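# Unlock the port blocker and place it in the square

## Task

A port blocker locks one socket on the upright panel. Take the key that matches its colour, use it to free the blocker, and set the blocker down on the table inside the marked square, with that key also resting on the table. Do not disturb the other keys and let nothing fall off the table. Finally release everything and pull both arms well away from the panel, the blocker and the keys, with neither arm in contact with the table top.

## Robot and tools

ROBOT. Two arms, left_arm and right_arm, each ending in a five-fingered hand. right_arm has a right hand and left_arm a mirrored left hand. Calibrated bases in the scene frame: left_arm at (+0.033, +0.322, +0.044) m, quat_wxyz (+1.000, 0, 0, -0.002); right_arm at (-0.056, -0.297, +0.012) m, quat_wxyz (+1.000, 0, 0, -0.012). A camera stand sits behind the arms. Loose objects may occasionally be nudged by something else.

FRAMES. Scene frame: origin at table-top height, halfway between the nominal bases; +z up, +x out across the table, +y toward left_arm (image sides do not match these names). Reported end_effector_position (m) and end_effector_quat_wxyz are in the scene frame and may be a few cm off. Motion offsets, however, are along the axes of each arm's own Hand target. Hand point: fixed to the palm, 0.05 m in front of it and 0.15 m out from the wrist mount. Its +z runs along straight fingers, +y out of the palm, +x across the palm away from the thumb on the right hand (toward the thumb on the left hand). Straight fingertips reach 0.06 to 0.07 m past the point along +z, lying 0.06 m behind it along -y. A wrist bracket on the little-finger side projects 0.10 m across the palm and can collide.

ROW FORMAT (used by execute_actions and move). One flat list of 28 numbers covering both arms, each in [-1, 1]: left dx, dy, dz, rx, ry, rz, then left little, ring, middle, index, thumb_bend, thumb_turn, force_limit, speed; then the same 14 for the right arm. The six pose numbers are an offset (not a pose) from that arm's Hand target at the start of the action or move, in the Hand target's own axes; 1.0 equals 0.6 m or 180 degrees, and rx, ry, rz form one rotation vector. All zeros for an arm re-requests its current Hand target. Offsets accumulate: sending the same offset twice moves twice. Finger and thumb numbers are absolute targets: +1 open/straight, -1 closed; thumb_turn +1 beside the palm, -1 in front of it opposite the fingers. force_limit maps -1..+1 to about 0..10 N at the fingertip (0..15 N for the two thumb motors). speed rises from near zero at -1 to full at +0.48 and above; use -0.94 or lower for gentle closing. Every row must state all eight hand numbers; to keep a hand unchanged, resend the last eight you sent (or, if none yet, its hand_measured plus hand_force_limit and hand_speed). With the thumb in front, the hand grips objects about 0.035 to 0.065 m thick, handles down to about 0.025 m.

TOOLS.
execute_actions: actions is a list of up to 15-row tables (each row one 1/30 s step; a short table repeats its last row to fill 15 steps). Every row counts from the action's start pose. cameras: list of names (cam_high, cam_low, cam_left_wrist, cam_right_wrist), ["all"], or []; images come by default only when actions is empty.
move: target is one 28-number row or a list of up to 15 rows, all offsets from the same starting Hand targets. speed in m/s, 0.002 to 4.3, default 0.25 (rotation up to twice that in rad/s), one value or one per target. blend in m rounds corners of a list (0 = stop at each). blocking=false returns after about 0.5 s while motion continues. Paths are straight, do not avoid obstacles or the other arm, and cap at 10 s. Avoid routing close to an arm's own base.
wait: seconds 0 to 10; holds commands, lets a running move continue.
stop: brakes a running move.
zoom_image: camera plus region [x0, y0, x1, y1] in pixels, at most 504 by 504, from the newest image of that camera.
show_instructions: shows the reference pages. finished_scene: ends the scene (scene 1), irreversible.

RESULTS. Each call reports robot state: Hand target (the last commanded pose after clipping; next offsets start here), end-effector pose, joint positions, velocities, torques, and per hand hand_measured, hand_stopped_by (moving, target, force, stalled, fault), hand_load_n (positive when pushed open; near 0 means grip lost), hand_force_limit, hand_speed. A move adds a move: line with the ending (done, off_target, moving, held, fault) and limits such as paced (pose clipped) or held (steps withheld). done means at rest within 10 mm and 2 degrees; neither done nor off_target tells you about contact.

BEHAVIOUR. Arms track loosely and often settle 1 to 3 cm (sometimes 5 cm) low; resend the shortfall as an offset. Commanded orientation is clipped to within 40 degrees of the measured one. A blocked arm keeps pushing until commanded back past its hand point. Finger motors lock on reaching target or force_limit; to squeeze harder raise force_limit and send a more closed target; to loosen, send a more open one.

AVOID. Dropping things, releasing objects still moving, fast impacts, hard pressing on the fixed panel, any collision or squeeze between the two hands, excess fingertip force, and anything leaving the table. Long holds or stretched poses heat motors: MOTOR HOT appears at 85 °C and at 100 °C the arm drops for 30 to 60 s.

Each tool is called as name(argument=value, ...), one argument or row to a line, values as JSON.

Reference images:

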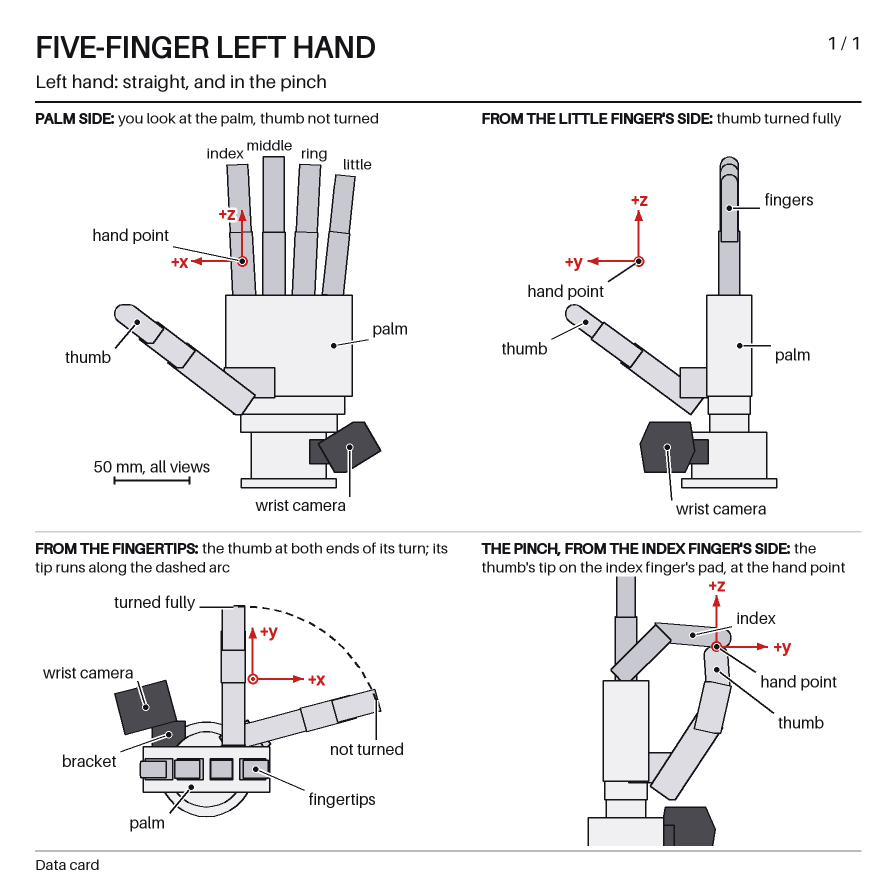

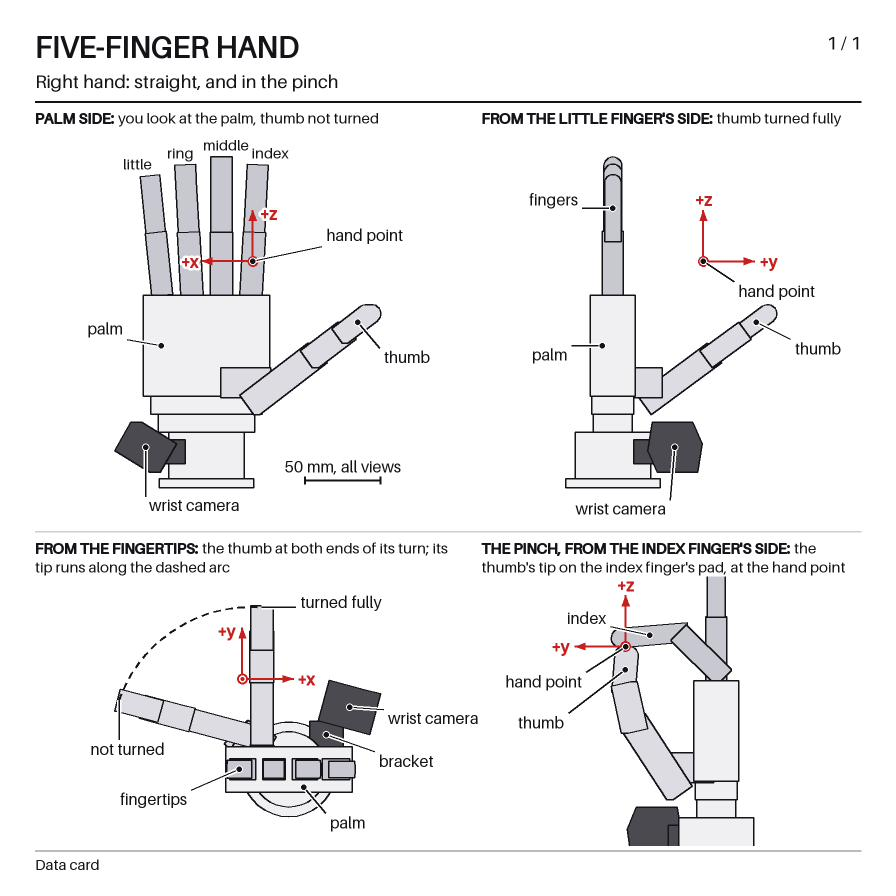

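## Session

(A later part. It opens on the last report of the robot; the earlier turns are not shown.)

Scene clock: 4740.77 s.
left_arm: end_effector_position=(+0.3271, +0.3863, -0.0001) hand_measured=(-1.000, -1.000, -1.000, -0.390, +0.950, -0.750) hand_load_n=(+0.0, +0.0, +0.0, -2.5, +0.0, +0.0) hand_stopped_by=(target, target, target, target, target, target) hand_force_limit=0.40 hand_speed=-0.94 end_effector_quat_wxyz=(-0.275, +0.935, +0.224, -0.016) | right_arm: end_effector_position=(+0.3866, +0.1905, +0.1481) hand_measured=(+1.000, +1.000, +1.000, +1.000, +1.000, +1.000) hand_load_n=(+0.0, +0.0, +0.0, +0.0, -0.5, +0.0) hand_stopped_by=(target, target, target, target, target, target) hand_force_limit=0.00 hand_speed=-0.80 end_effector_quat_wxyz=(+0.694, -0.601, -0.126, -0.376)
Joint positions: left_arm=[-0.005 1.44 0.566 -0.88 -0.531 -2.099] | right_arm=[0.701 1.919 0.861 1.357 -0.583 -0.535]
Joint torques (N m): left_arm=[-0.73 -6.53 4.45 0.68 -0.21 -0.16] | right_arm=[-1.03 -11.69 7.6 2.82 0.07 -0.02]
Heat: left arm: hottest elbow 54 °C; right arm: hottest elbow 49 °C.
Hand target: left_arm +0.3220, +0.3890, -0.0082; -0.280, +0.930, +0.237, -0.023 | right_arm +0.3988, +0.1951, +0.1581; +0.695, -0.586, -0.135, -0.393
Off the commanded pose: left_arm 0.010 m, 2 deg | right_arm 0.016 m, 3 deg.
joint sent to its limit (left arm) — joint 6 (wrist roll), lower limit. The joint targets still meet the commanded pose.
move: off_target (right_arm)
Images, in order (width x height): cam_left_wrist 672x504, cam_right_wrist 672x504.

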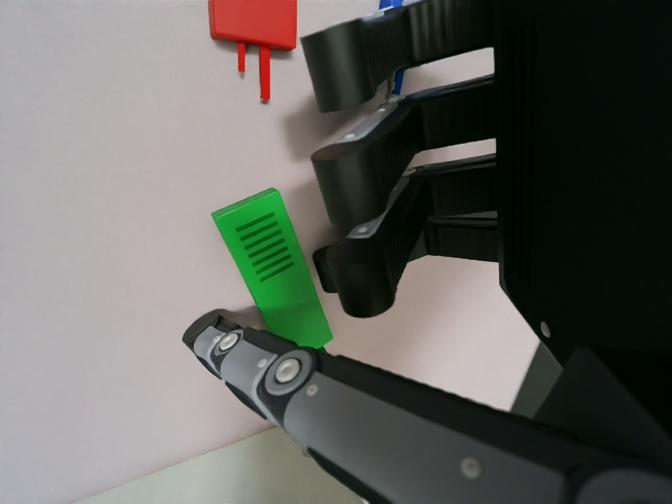

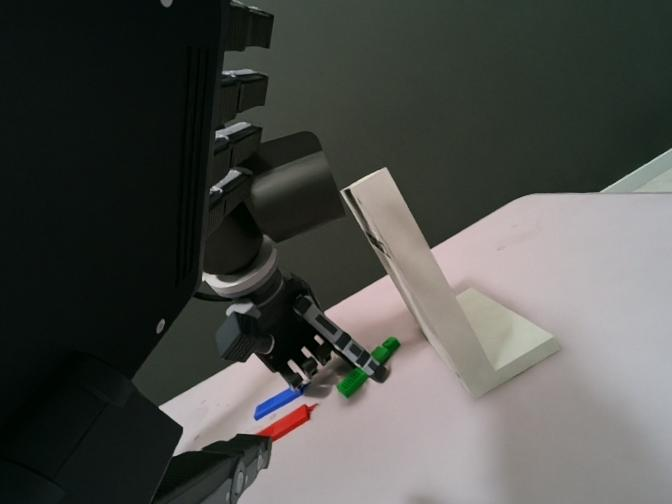

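move(
  target=[0,0,0,0,0,0,-1,-1,-1,-0.39,0.25,-0.75,0.4,-0.94,0,0,0,0,0,0,1,1,1,1,1,1,0,-0.8],
  speed=0.03,
  cameras=["cam_left_wrist", "cam_right_wrist"],
)

zoom_image(
  camera="cam_left_wrist",
  region=[200, 180, 360, 350],
)

zoom_image(
  camera="cam_right_wrist",
  region=[320, 310, 420, 410],
)

Scene clock: 4751.03 s.
left_arm: end_effector_position=(+0.3285, +0.3854, -0.0004) hand_measured=(-1.000, -1.000, -1.000, -0.390, +0.694, -0.750) hand_load_n=(+0.0, +0.0, +0.0, +1.0, +9.5, -1.5) hand_stopped_by=(target, target, target, target, force, target) hand_force_limit=0.40 hand_speed=-0.94 end_effector_quat_wxyz=(-0.272, +0.935, +0.225, -0.014) | right_arm: end_effector_position=(+0.3866, +0.1905, +0.1481) hand_measured=(+1.000, +1.000, +1.000, +1.000, +1.000, +1.000) hand_load_n=(+0.0, +0.0, +0.0, +0.0, +0.0, -0.5) hand_stopped_by=(target, target, target, target, target, target) hand_force_limit=0.00 hand_speed=-0.80 end_effector_quat_wxyz=(+0.694, -0.601, -0.126, -0.376)
Joint positions: left_arm=[-0.005 1.44 0.566 -0.875 -0.526 -2.099] | right_arm=[0.701 1.919 0.861 1.357 -0.583 -0.535]
Joint torques (N m): left_arm=[-0.67 -6.71 4.51 0.43 -0.37 -0.16] | right_arm=[-1.03 -11.63 7.6 2.81 0.08 -0.03]
Heat: left arm: hottest elbow 53 °C; right arm: hottest elbow 49 °C.
Hand target: left_arm +0.3221, +0.3890, -0.0082; -0.280, +0.930, +0.237, -0.023 | right_arm +0.3988, +0.1951, +0.1581; +0.695, -0.586, -0.135, -0.393
Off the commanded pose: left_arm 0.011 m, 2 deg | right_arm 0.016 m, 3 deg.
joint sent to its limit (left arm) — joint 6 (wrist roll), lower limit. The joint targets still meet the commanded pose.
move: off_target (left_arm, right_arm)
Images, in order (width x height): cam_left_wrist 672x504, cam_right_wrist 672x504.

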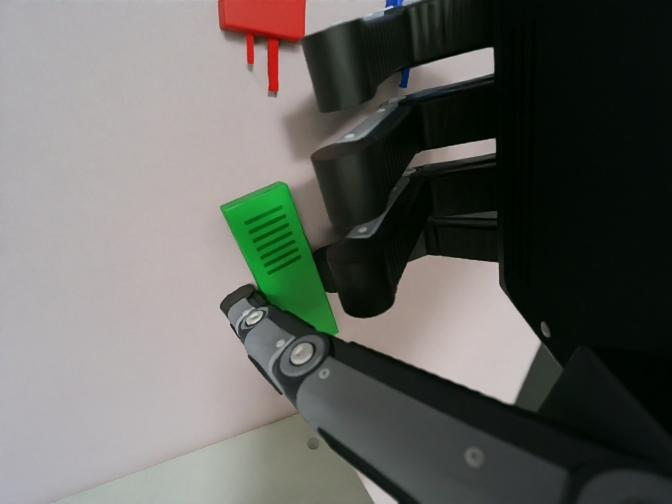

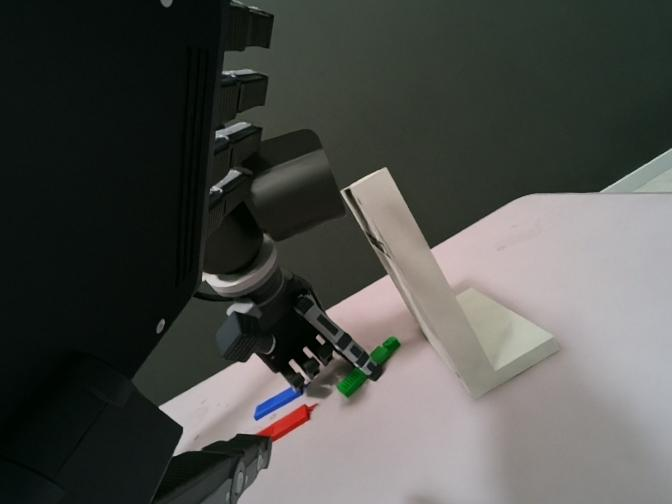

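Scaled by 2.965 from the camera's 672x504 image, which has a finer 960x720 frame.

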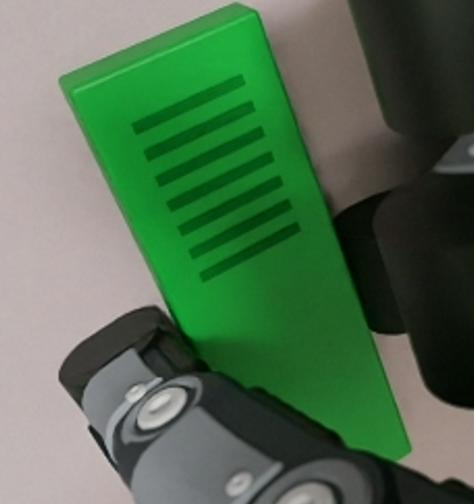

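Scaled by 5.040 from the camera's 672x504 image, which has a finer 960x720 frame.

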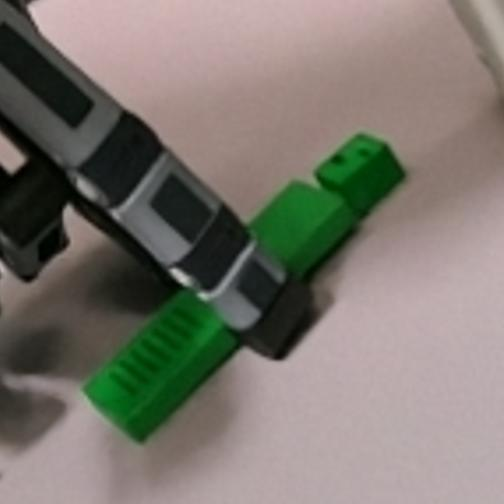

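move(
  target=[0.0052,-0.0310,-0.0491,0,0,0,-1,-1,-1,-0.39,0.25,-0.75,0.4,-0.94,0.1291,-0.1189,-0.3070,0,0,0,1,1,1,1,1,1,0,-0.8],
  speed=0.08,
  cameras=["cam_left_wrist", "cam_right_wrist"],
)

zoom_image(
  camera="cam_left_wrist",
  region=[200, 180, 360, 350],
)

Scene clock: 4785.77 s.
left_arm: end_effector_position=(+0.3098, +0.3860, +0.0168) hand_measured=(-1.000, -1.000, -1.000, -0.390, +0.694, -0.750) hand_load_n=(+0.0, +0.0, +0.0, +4.0, +7.0, -0.5) hand_stopped_by=(target, target, target, target, force, target) hand_force_limit=0.40 hand_speed=-0.94 end_effector_quat_wxyz=(-0.278, +0.934, +0.220, -0.035) | right_arm: end_effector_position=(+0.3513, -0.0018, +0.2041) hand_measured=(+1.000, +1.000, +1.000, +1.000, +1.000, +1.000) hand_load_n=(+0.0, -0.5, +0.0, +0.0, +0.0, -0.5) hand_stopped_by=(target, target, target, target, target, target) hand_force_limit=0.00 hand_speed=-0.80 end_effector_quat_wxyz=(+0.693, -0.590, -0.136, -0.391)
Joint positions: left_arm=[-0.005 1.374 0.566 -0.987 -0.527 -2.102] | right_arm=[0.329 1.599 0.522 1.537 -0.927 -0.364]
Joint torques (N m): left_arm=[-0.73 -8.47 7.61 -0.4 -0.35 -0.14] | right_arm=[-1.03 -8.53 4.29 2.41 0.28 0.32]
Heat: left arm: hottest elbow 51 °C; right arm: hottest elbow 49 °C.
Hand target: left_arm +0.3221, +0.3890, +0.0268; -0.280, +0.930, +0.237, -0.023 | right_arm +0.3490, -0.0050, +0.2080; +0.695, -0.586, -0.135, -0.393
Off the commanded pose: left_arm 0.016 m, 2 deg | right_arm 0.006 m, 1 deg.
joint sent to its limit (left arm) — joint 6 (wrist roll), lower limit. The joint targets still meet the commanded pose.
move: off_target (left_arm)
Images, in order (width x height): cam_left_wrist 672x504, cam_right_wrist 672x504.

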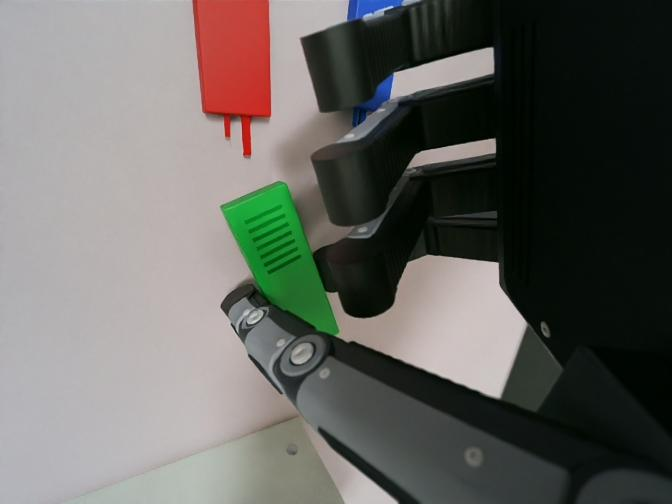

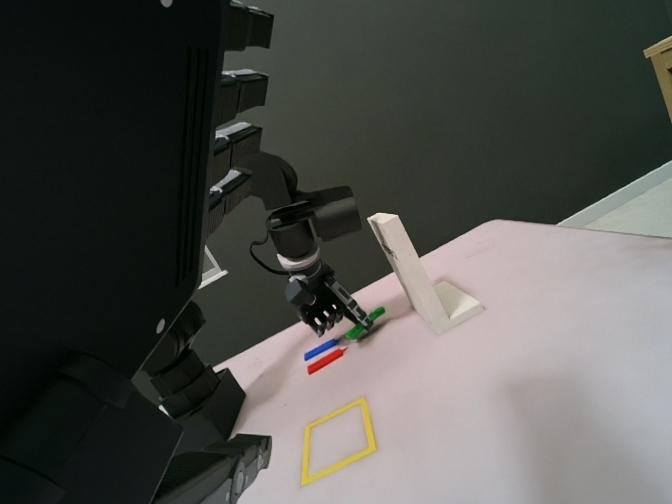

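Scaled by 2.965 from the camera's 672x504 image, which has a finer 960x720 frame.

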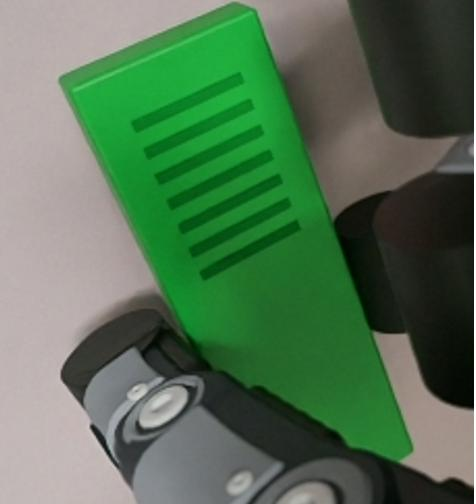

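zoom_image(
  camera="cam_right_wrist",
  region=[300, 280, 410, 380],
)

zoom_image(
  camera="cam_right_wrist",
  region=[340, 295, 395, 350],
)

Scaled by 4.582 from the camera's 672x504 image, which has a finer 960x720 frame.

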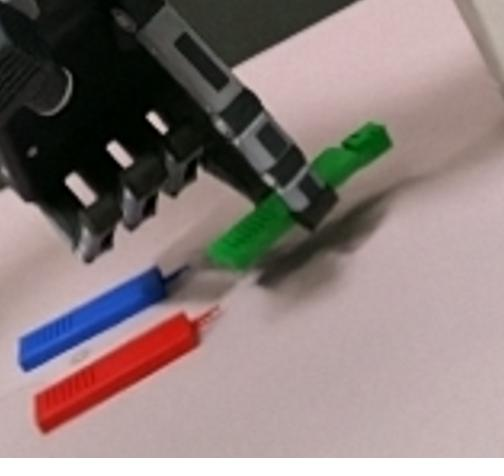

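Scaled by 9.164 from the camera's 672x504 image, which has a finer 960x720 frame.

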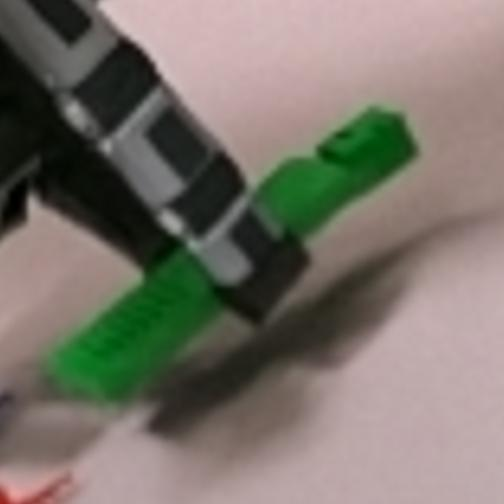

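move(
  target=[
    [0.0060,-0.0354,-0.0561,0,0.0141,-0.0089,-1,-1,-1,-0.39,0.25,-0.75,0.4,-0.94,0,0,0,0,0,0,1,1,1,1,1,1,0,-0.8],
    [-0.0706,0.0606,-0.1413,-0.006,0.0495,0.0472,-1,-1,-1,-0.39,0.25,-0.75,0.4,-0.94,0,0,0,0,0,0,1,1,1,1,1,1,0,-0.8],
    [-0.2270,0.1333,-0.1840,-0.0185,0.1234,0.1642,-1,-1,-1,-0.39,0.25,-0.75,0.4,-0.94,0,0,0,0,0,0,1,1,1,1,1,1,0,-0.8],
  ],
  speed=0.08,
  blend=[0.015,0.03,0],
  cameras=["all"],
)

Scene clock: 4818.93 s.
left_arm: end_effector_position=(+0.2609, +0.2109, +0.0660) hand_measured=(-1.000, -1.000, -1.000, -0.390, +0.694, -0.750) hand_load_n=(+0.0, +0.0, +0.5, +4.0, +7.0, -0.5) hand_stopped_by=(target, target, target, target, force, target) hand_force_limit=0.40 hand_speed=-0.94 end_effector_quat_wxyz=(-0.246, +0.961, -0.100, +0.083) | right_arm: end_effector_position=(+0.3513, -0.0018, +0.2041) hand_measured=(+1.000, +1.000, +1.000, +1.000, +1.000, +1.000) hand_load_n=(+0.5, +0.0, +0.0, +0.0, +0.0, +0.0) hand_stopped_by=(target, target, target, target, target, target) hand_force_limit=0.00 hand_speed=-0.80 end_effector_quat_wxyz=(+0.693, -0.590, -0.136, -0.391)
Joint positions: left_arm=[-0.697 1.1 0.52 -1.144 -0.504 -2.102] | right_arm=[0.329 1.599 0.522 1.537 -0.927 -0.363]
Joint torques (N m): left_arm=[-2.26 -5.83 5.98 -0.27 -0.32 -0.13] | right_arm=[-1.08 -8.53 4.27 2.43 0.28 0.31]
Heat: left arm: hottest elbow 52 °C; right arm: hottest elbow 48 °C.
Hand target: left_arm +0.2548, +0.2125, +0.0651; -0.278, +0.954, -0.064, +0.091 | right_arm +0.3490, -0.0050, +0.2080; +0.695, -0.586, -0.135, -0.393
Off the commanded pose: left_arm 0.006 m, 6 deg | right_arm 0.006 m, 1 deg.
joint sent to its limit (left arm) — joint 6 (wrist roll), lower limit. The joint targets are off in orientation, not in position.
move: off_target (left_arm)

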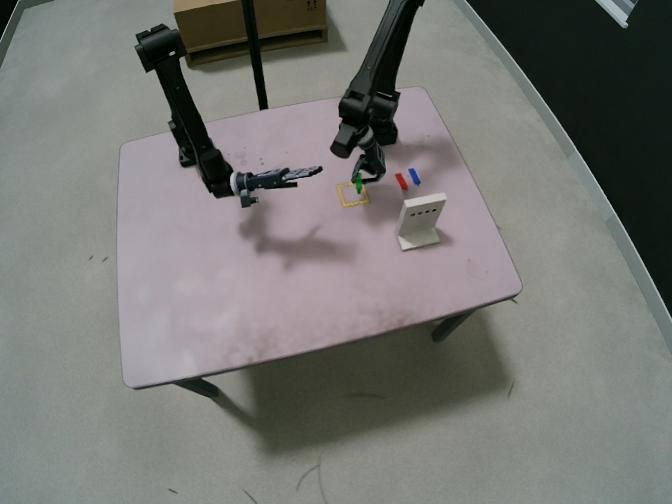

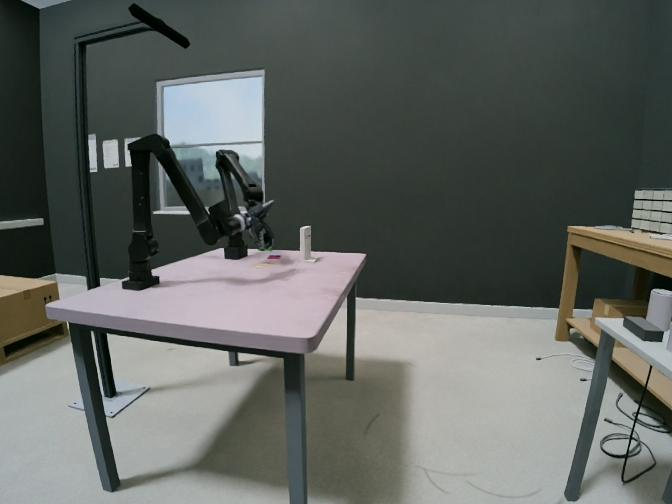

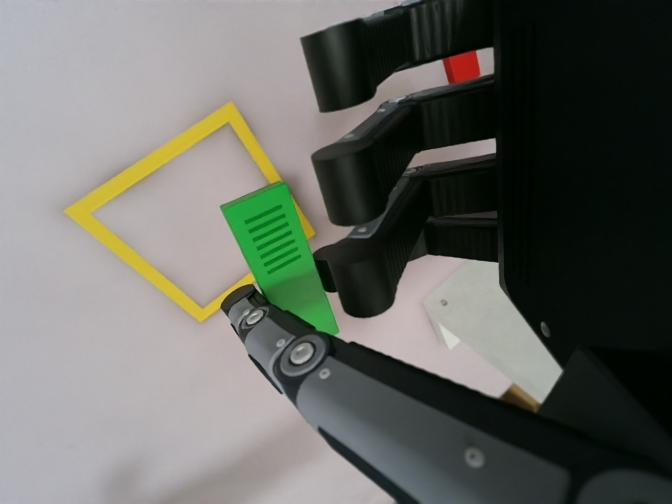

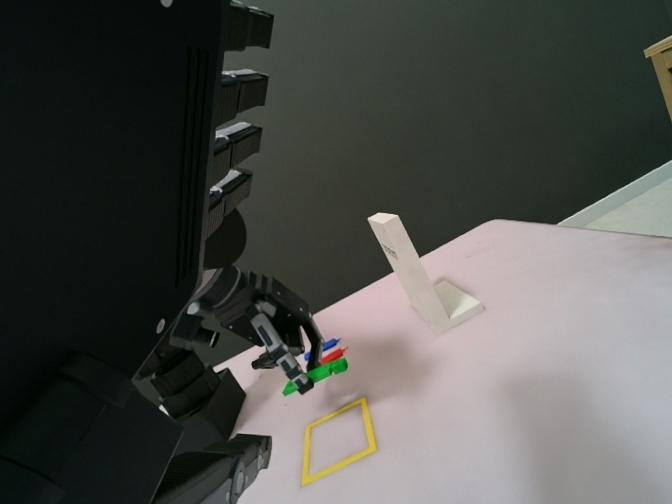

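move(
  target=[-0.0564,0.0148,0.0211,-0.0092,0.0361,0.0552,-1,-1,-1,-0.39,0.25,-0.75,0.4,-0.94,0,0,0,0,0,0,1,1,1,1,1,1,0,-0.8],
  speed=0.06,
  cameras=["cam_left_wrist", "cam_right_wrist", "cam_high"],
)

Scene clock: 4861.60 s.
left_arm: end_effector_position=(+0.2251, +0.2184, +0.0462) hand_measured=(-1.000, -1.000, -1.000, -0.390, +0.694, -0.750) hand_load_n=(+0.0, +0.0, +0.0, +4.0, +7.0, -0.5) hand_stopped_by=(target, target, target, target, force, target) hand_force_limit=0.40 hand_speed=-0.94 end_effector_quat_wxyz=(-0.267, +0.943, -0.168, +0.112) | right_arm: end_effector_position=(+0.3513, -0.0018, +0.2041) hand_measured=(+1.000, +1.000, +1.000, +1.000, +1.000, +1.000) hand_load_n=(+0.0, +0.0, +0.0, +0.0, +0.0, +0.0) hand_stopped_by=(target, target, target, target, target, target) hand_force_limit=0.00 hand_speed=-0.80 end_effector_quat_wxyz=(+0.693, -0.590, -0.136, -0.391)
Joint positions: left_arm=[-0.831 1.028 0.401 -1.114 -0.564 -2.102] | right_arm=[0.329 1.599 0.522 1.537 -0.927 -0.363]
Joint torques (N m): left_arm=[-2.14 -4.78 5.74 0.44 -0.39 -0.14] | right_arm=[-1.08 -8.47 4.27 2.43 0.28 0.32]
Heat: left arm: hottest elbow 53 °C; right arm: hottest elbow 46 °C.
Hand target: left_arm +0.2238, +0.2175, +0.0451; -0.267, +0.942, -0.163, +0.120 | right_arm +0.3490, -0.0050, +0.2080; +0.695, -0.586, -0.135, -0.393
Off the commanded pose: left_arm 0.002 m, 1 deg | right_arm 0.006 m, 1 deg.
joint sent to its limit (left arm) — joint 6 (wrist roll), lower limit. The joint targets still meet the commanded pose.
move: done
Images, in order (width x height): cam_high 672x504, cam_left_wrist 672x504, cam_right_wrist 672x504.

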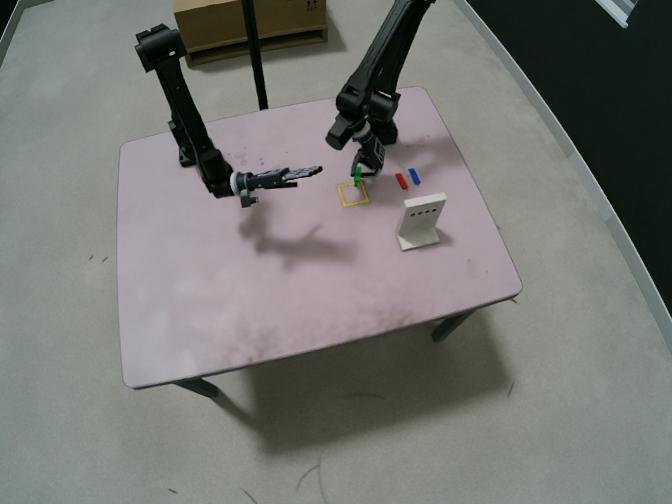

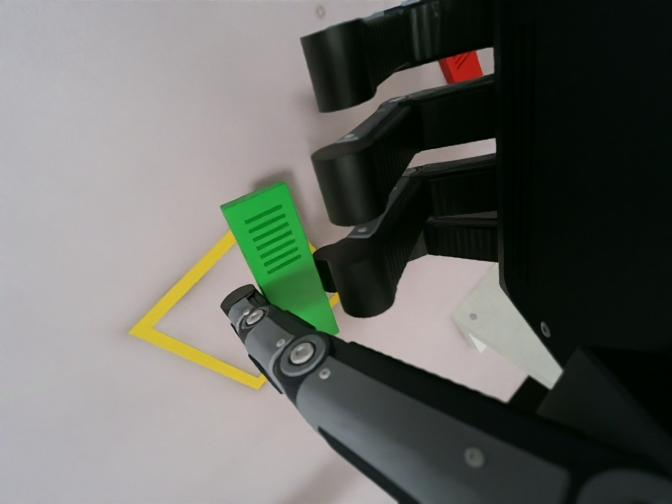

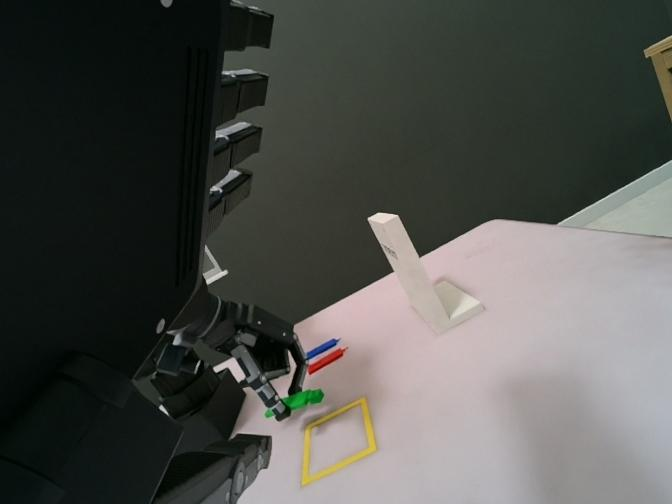

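move(
  target=[-0.0093,0.0361,0.0552,0,0,0,-1,-1,-1,-0.39,0.25,-0.75,0.4,-0.94,0,0,0,0,0,0,1,1,1,1,1,1,0,-0.8],
  speed=0.05,
  cameras=["cam_left_wrist", "cam_right_wrist"],
)

zoom_image(
  camera="cam_right_wrist",
  region=[240, 370, 390, 495],
)

Scene clock: 4893.37 s.
left_arm: end_effector_position=(+0.2274, +0.2156, +0.0102) hand_measured=(-1.000, -1.000, -1.000, -0.390, +0.694, -0.750) hand_load_n=(+0.0, +0.0, +0.0, +4.0, +7.0, -0.5) hand_stopped_by=(target, target, target, target, force, target) hand_force_limit=0.40 hand_speed=-0.94 end_effector_quat_wxyz=(-0.260, +0.944, -0.165, +0.121) | right_arm: end_effector_position=(+0.3513, -0.0018, +0.2041) hand_measured=(+1.000, +1.000, +1.000, +1.000, +1.000, +1.000) hand_load_n=(+0.0, +0.0, +0.0, +0.0, +0.0, +0.0) hand_stopped_by=(target, target, target, target, target, target) hand_force_limit=0.00 hand_speed=-0.80 end_effector_quat_wxyz=(+0.693, -0.590, -0.136, -0.391)
Joint positions: left_arm=[-0.832 1.137 0.34 -0.921 -0.564 -2.102] | right_arm=[0.329 1.599 0.522 1.537 -0.927 -0.363]
Joint torques (N m): left_arm=[-2.2 -3.78 5 0.66 -0.39 -0.14] | right_arm=[-1.08 -8.53 4.27 2.41 0.28 0.31]
Heat: left arm: hottest elbow 53 °C; right arm: hottest elbow 45 °C.
Hand target: left_arm +0.2238, +0.2174, +0.0052; -0.267, +0.942, -0.163, +0.120 | right_arm +0.3490, -0.0050, +0.2080; +0.695, -0.586, -0.135, -0.393
Off the commanded pose: left_arm 0.006 m, 1 deg | right_arm 0.006 m, 1 deg.
joint sent to its limit (left arm) — joint 6 (wrist roll), lower limit. The joint targets still meet the commanded pose.
move: done
Images, in order (width x height): cam_left_wrist 672x504, cam_right_wrist 672x504.

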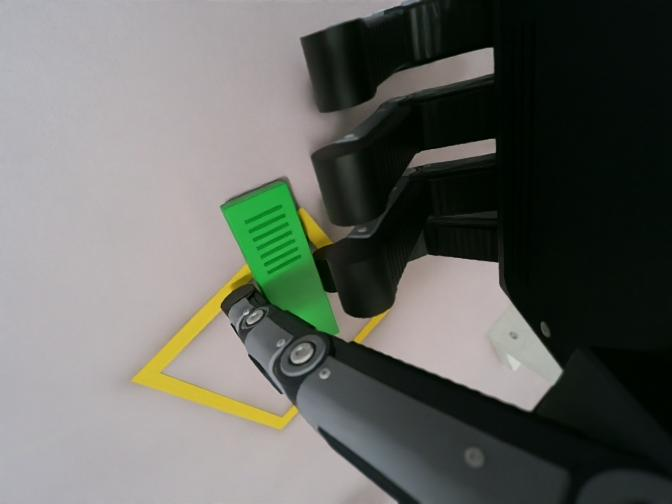

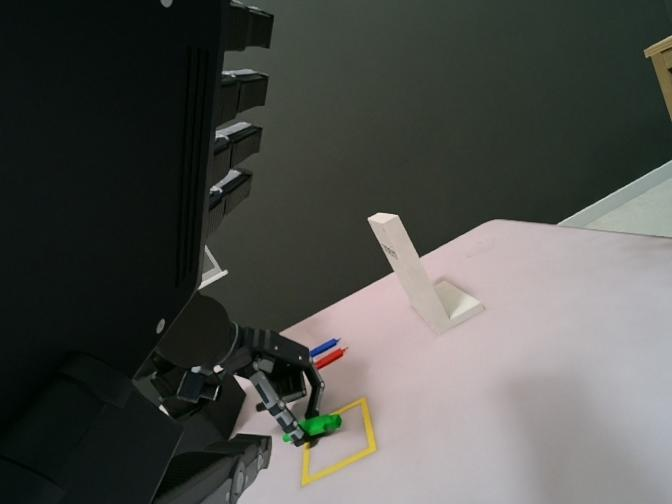

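Scaled by 3.360 from the camera's 672x504 image, which has a finer 960x720 frame.

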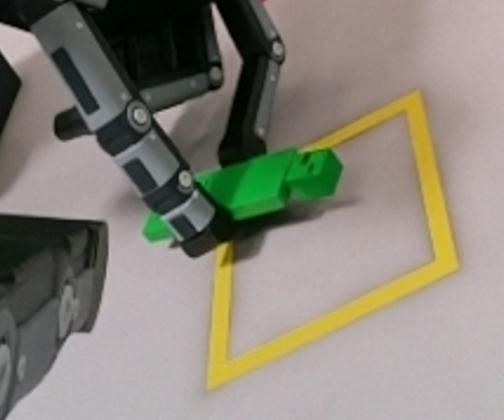

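move(
  target=[-0.0021,0.0081,0.0124,0,0,0,-1,-1,-1,-0.39,0.25,-0.75,0.4,-0.94,0,0,0,0,0,0,1,1,1,1,1,1,0,-0.8],
  speed=0.02,
  cameras=["cam_left_wrist", "cam_right_wrist"],
)

zoom_image(
  camera="cam_right_wrist",
  region=[240, 370, 390, 495],
)

Scene clock: 4923.60 s.
left_arm: end_effector_position=(+0.2273, +0.2161, +0.0022) hand_measured=(-1.000, -1.000, -1.000, -0.390, +0.694, -0.750) hand_load_n=(+0.0, +0.0, +0.0, +4.0, +7.0, -2.0) hand_stopped_by=(target, target, target, target, force, target) hand_force_limit=0.40 hand_speed=-0.94 end_effector_quat_wxyz=(-0.261, +0.943, -0.166, +0.120) | right_arm: end_effector_position=(+0.3513, -0.0018, +0.2041) hand_measured=(+1.000, +1.000, +1.000, +1.000, +1.000, +1.000) hand_load_n=(+0.0, +0.0, +0.0, +0.0, +0.0, +0.0) hand_stopped_by=(target, target, target, target, target, target) hand_force_limit=0.00 hand_speed=-0.80 end_effector_quat_wxyz=(+0.693, -0.590, -0.136, -0.391)
Joint positions: left_arm=[-0.832 1.168 0.329 -0.881 -0.566 -2.102] | right_arm=[0.329 1.599 0.522 1.537 -0.927 -0.363]
Joint torques (N m): left_arm=[-2.14 -3.31 4.66 0.79 -0.29 -0.14] | right_arm=[-1.08 -8.53 4.3 2.41 0.28 0.31]
Heat: left arm: hottest elbow 51 °C; right arm: hottest elbow 45 °C.
Hand target: left_arm +0.2237, +0.2175, -0.0039; -0.267, +0.942, -0.163, +0.120 | right_arm +0.3490, -0.0050, +0.2080; +0.695, -0.586, -0.135, -0.393
Off the commanded pose: left_arm 0.007 m, 1 deg | right_arm 0.006 m, 1 deg.
joint sent to its limit (left arm) — joint 6 (wrist roll), lower limit. The joint targets still meet the commanded pose.
move: done
Images, in order (width x height): cam_left_wrist 672x504, cam_right_wrist 672x504.

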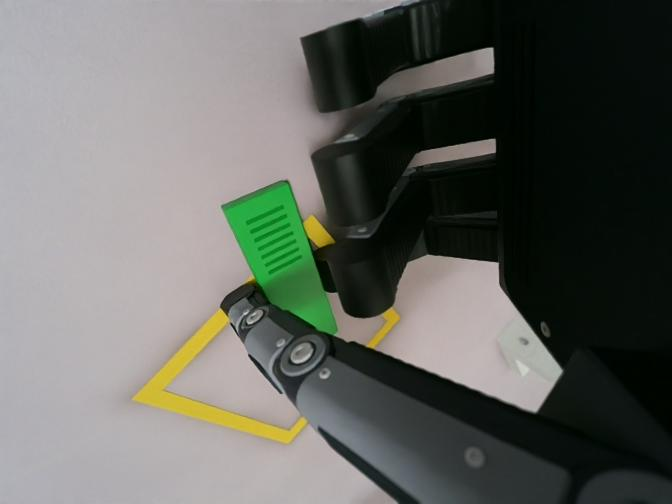

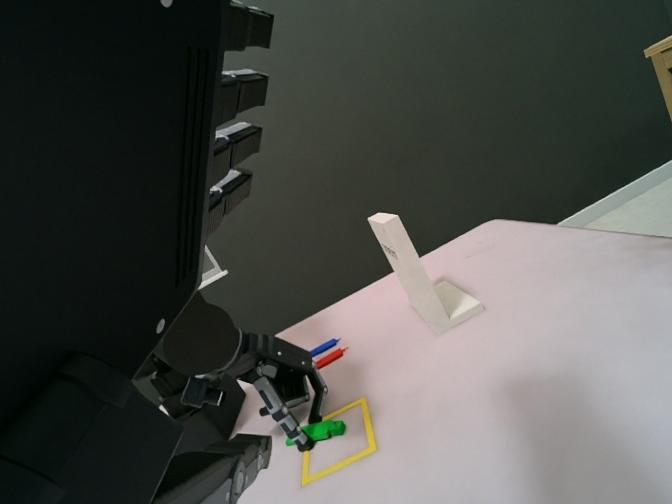

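Scaled by 3.360 from the camera's 672x504 image, which has a finer 960x720 frame.

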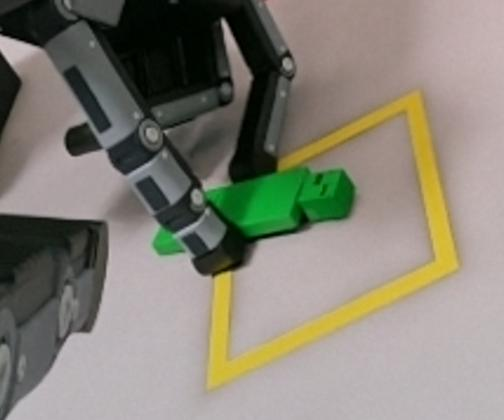

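move(
  target=[0,0,0,0,0,0,-1,-1,-1,-0.39,0.95,-0.75,0.4,-0.94,0,0,0,0,0,0,1,1,1,1,1,1,0,-0.8],
  speed=0.02,
  cameras=["cam_left_wrist", "cam_right_wrist"],
)

zoom_image(
  camera="cam_right_wrist",
  region=[240, 370, 390, 495],
)

Scene clock: 4935.50 s.
left_arm: end_effector_position=(+0.2285, +0.2158, +0.0017) hand_measured=(-1.000, -1.000, -1.000, -0.390, +0.950, -0.750) hand_load_n=(+0.0, +0.0, +0.0, +0.0, +0.0, +0.0) hand_stopped_by=(target, target, target, target, target, target) hand_force_limit=0.40 hand_speed=-0.94 end_effector_quat_wxyz=(-0.261, +0.943, -0.165, +0.122) | right_arm: end_effector_position=(+0.3513, -0.0018, +0.2041) hand_measured=(+1.000, +1.000, +1.000, +1.000, +1.000, +1.000) hand_load_n=(+0.0, +0.0, +0.0, +0.0, +0.0, +0.0) hand_stopped_by=(target, target, target, target, target, target) hand_force_limit=0.00 hand_speed=-0.80 end_effector_quat_wxyz=(+0.693, -0.590, -0.136, -0.391)
Joint positions: left_arm=[-0.832 1.173 0.329 -0.874 -0.569 -2.102] | right_arm=[0.329 1.599 0.522 1.537 -0.927 -0.363]
Joint torques (N m): left_arm=[-2.02 -3.49 4.64 0.62 -0.22 -0.14] | right_arm=[-1.03 -8.53 4.29 2.41 0.28 0.31]
Heat: left arm: hottest elbow 51 °C; right arm: hottest elbow 44 °C.
Hand target: left_arm +0.2237, +0.2175, -0.0039; -0.267, +0.942, -0.163, +0.120 | right_arm +0.3490, -0.0050, +0.2080; +0.695, -0.586, -0.135, -0.393
Off the commanded pose: left_arm 0.008 m, 1 deg | right_arm 0.006 m, 1 deg.
joint sent to its limit (left arm) — joint 6 (wrist roll), lower limit. The joint targets still meet the commanded pose.
move: done
Images, in order (width x height): cam_left_wrist 672x504, cam_right_wrist 672x504.

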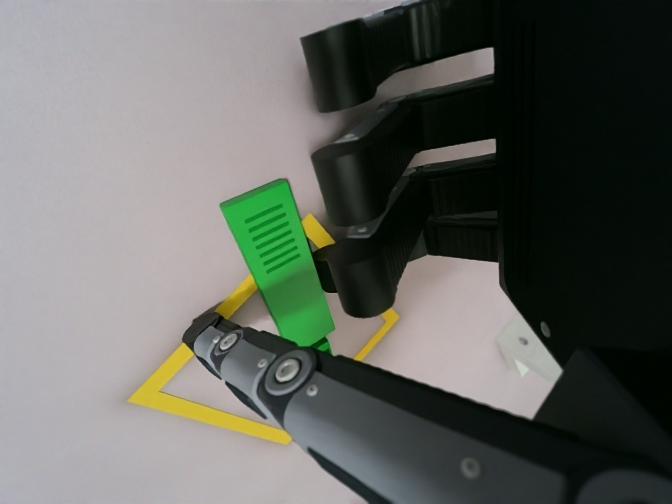

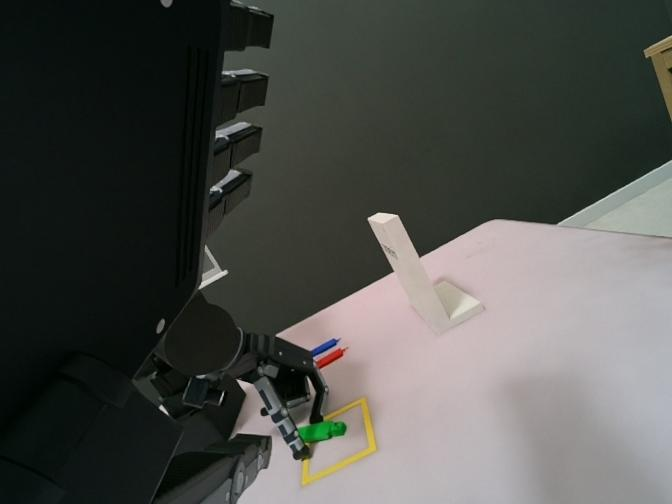

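Scaled by 3.360 from the camera's 672x504 image, which has a finer 960x720 frame.

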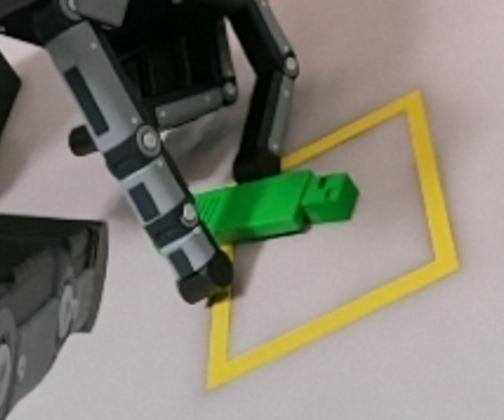

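move(
  target=[0.0230,-0.0792,-0.0649,0,0,0,-1,-1,-1,-0.39,0.95,-0.75,0.4,-0.94,0,0,0,0,0,0,1,1,1,1,1,1,0,-0.8],
  speed=0.06,
  cameras=["cam_left_wrist", "cam_right_wrist"],
)

zoom_image(
  camera="cam_right_wrist",
  region=[240, 370, 390, 495],
)

Scene clock: 4951.57 s.
left_arm: end_effector_position=(+0.2232, +0.2428, +0.0411) hand_measured=(-1.000, -1.000, -1.000, -0.390, +0.950, -0.750) hand_load_n=(+0.5, +0.0, +0.0, +0.0, +0.0, +0.0) hand_stopped_by=(target, target, target, target, target, target) hand_force_limit=0.40 hand_speed=-0.94 end_effector_quat_wxyz=(-0.276, +0.941, -0.166, +0.107) | right_arm: end_effector_position=(+0.3513, -0.0018, +0.2041) hand_measured=(+1.000, +1.000, +1.000, +1.000, +1.000, +1.000) hand_load_n=(+0.0, +0.0, +0.0, -0.5, +0.0, +0.0) hand_stopped_by=(target, target, target, target, target, target) hand_force_limit=0.00 hand_speed=-0.80 end_effector_quat_wxyz=(+0.693, -0.590, -0.136, -0.391)
Joint positions: left_arm=[-0.754 0.975 0.357 -1.096 -0.586 -2.021] | right_arm=[0.329 1.599 0.522 1.537 -0.927 -0.363]
Joint torques (N m): left_arm=[-0.73 -4.48 9.83 -0.2 -0.35 0.09] | right_arm=[-1.08 -8.59 4.29 2.41 0.28 0.31]
Heat: left arm: hottest elbow 50 °C; right arm: hottest elbow 44 °C.
Hand target: left_arm +0.2358, +0.2325, +0.0561; -0.267, +0.942, -0.163, +0.120 | right_arm +0.3490, -0.0050, +0.2080; +0.695, -0.586, -0.135, -0.393
Off the commanded pose: left_arm 0.022 m, 2 deg | right_arm 0.006 m, 1 deg.
move: off_target (left_arm)
Images, in order (width x height): cam_left_wrist 672x504, cam_right_wrist 672x504.

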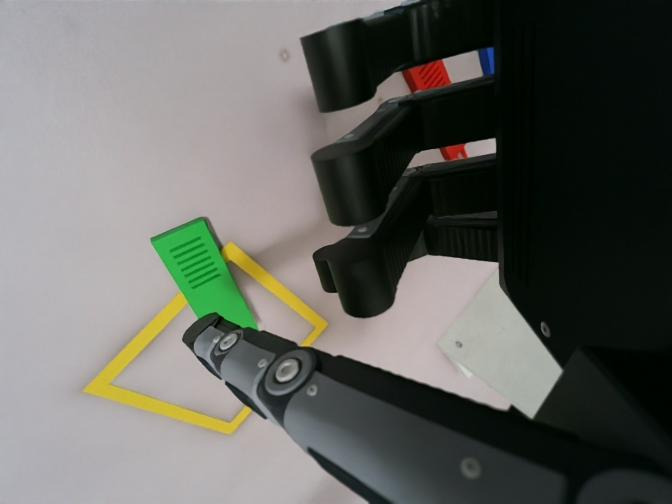

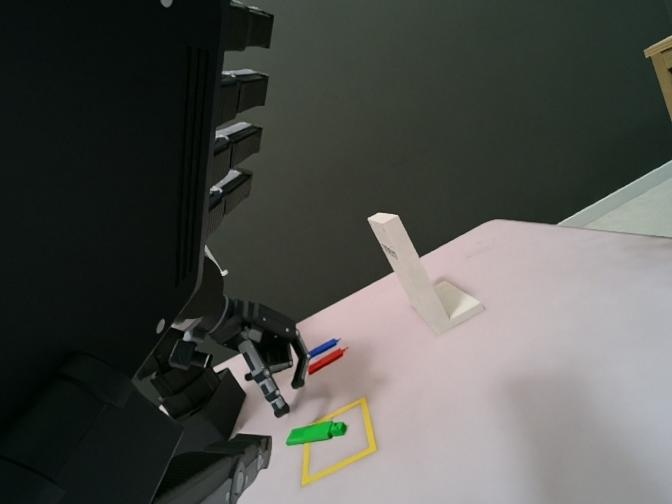

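Scaled by 3.360 from the camera's 672x504 image, which has a finer 960x720 frame.

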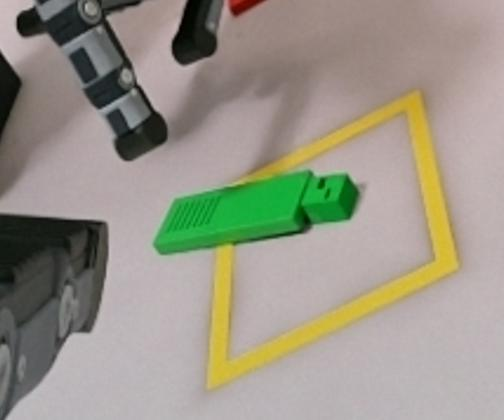

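move(
  target=[
    [0.0088,-0.1237,-0.1265,0,0,0,-1,-1,-1,-0.39,0.95,-0.75,0.4,-0.94,0.0366,-0.0474,-0.0568,0,0,0,1,1,1,1,1,1,0,-0.8],
    [0.0310,-0.5032,-0.2462,0.0193,-0.0753,-0.115,-1,-1,-1,-0.39,0.95,-0.75,0.4,-0.94,0.0733,-0.0948,-0.1135,0,0,0,1,1,1,1,1,1,0,-0.8],
  ],
  speed=0.15,
  blend=[0.05,0],
  cameras=["all"],
)

Scene clock: 4983.13 s.
left_arm: end_effector_position=(+0.2746, +0.3980, +0.3270) hand_measured=(-1.000, -1.000, -1.000, -0.390, +0.950, -0.750) hand_load_n=(+0.0, +0.0, +0.0, +0.0, +0.0, +0.0) hand_stopped_by=(target, target, target, target, target, target) hand_force_limit=0.40 hand_speed=-0.94 end_effector_quat_wxyz=(-0.285, +0.956, +0.041, +0.054) | right_arm: end_effector_position=(+0.3221, -0.0820, +0.2560) hand_measured=(+1.000, +1.000, +1.000, +1.000, +1.000, +1.000) hand_load_n=(-0.5, +0.0, +0.0, +0.0, +0.0, -0.5) hand_stopped_by=(target, target, target, target, target, target) hand_force_limit=0.00 hand_speed=-0.80 end_effector_quat_wxyz=(+0.691, -0.592, -0.135, -0.391)
Joint positions: left_arm=[0.098 0.806 1.059 -1.667 -0.571 -1.517] | right_arm=[0.106 1.366 0.449 1.558 -1.116 -0.147]
Joint torques (N m): left_arm=[-0.85 -2.26 12.04 0.34 -0.21 0.11] | right_arm=[-1.2 -6.12 4.98 1.99 0.47 0.31]
Heat: left arm: hottest elbow 58 °C; right arm: hottest elbow 44 °C.
Hand target: left_arm +0.2801, +0.3999, +0.3447; -0.287, +0.955, +0.045, +0.059 | right_arm +0.3192, -0.0850, +0.2581; +0.695, -0.586, -0.135, -0.393
Off the commanded pose: left_arm 0.019 m, 1 deg | right_arm 0.005 m, 1 deg.
joint sent to its limit (left arm) — joint 4 (wrist pitch), lower limit. The joint targets still meet the commanded pose.
joint sent to its limit (right arm) — joint 4 (wrist pitch), upper limit. The joint targets still meet the commanded pose.
move: off_target (left_arm)

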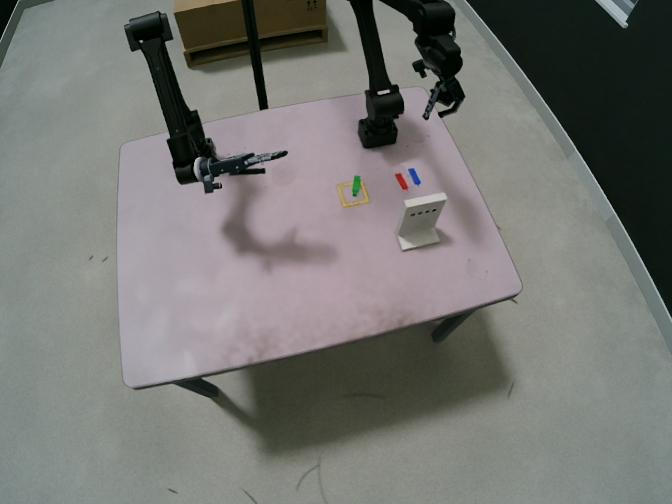

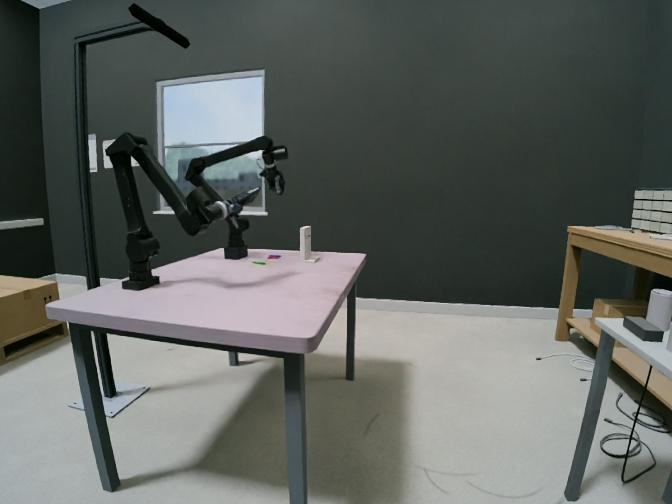

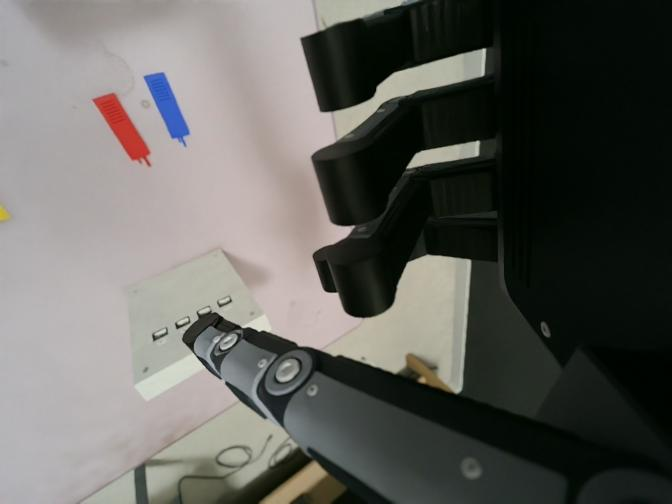

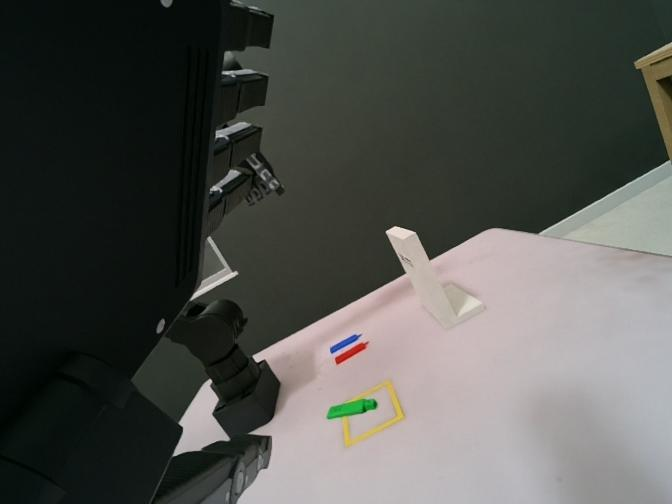

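zoom_image(
  camera="cam_right_wrist",
  region=[315, 370, 415, 455],
)

zoom_image(
  camera="cam_high",
  region=[325, 165, 385, 215],
)

Scaled by 5.040 from the camera's 672x504 image, which has a finer 960x720 frame.

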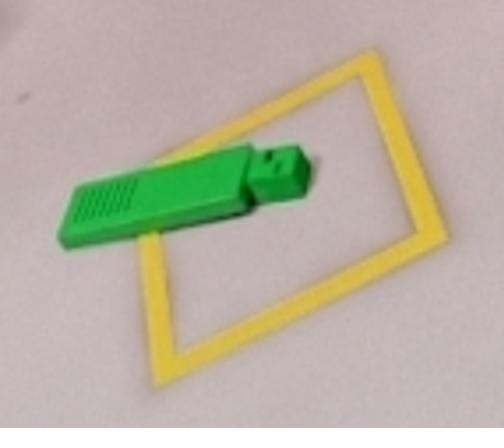

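Scaled by 8.400 from the camera's 672x504 image, which has a finer 960x720 frame.

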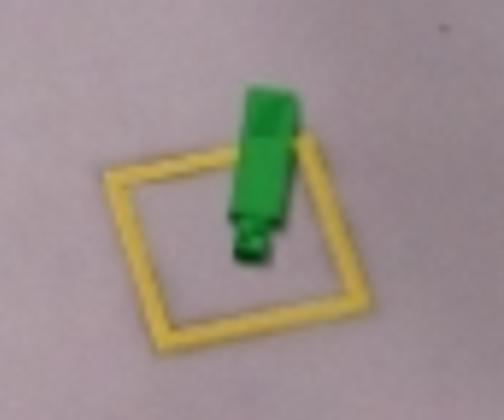

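finished_scene(
)

The scene is finished: the task was done.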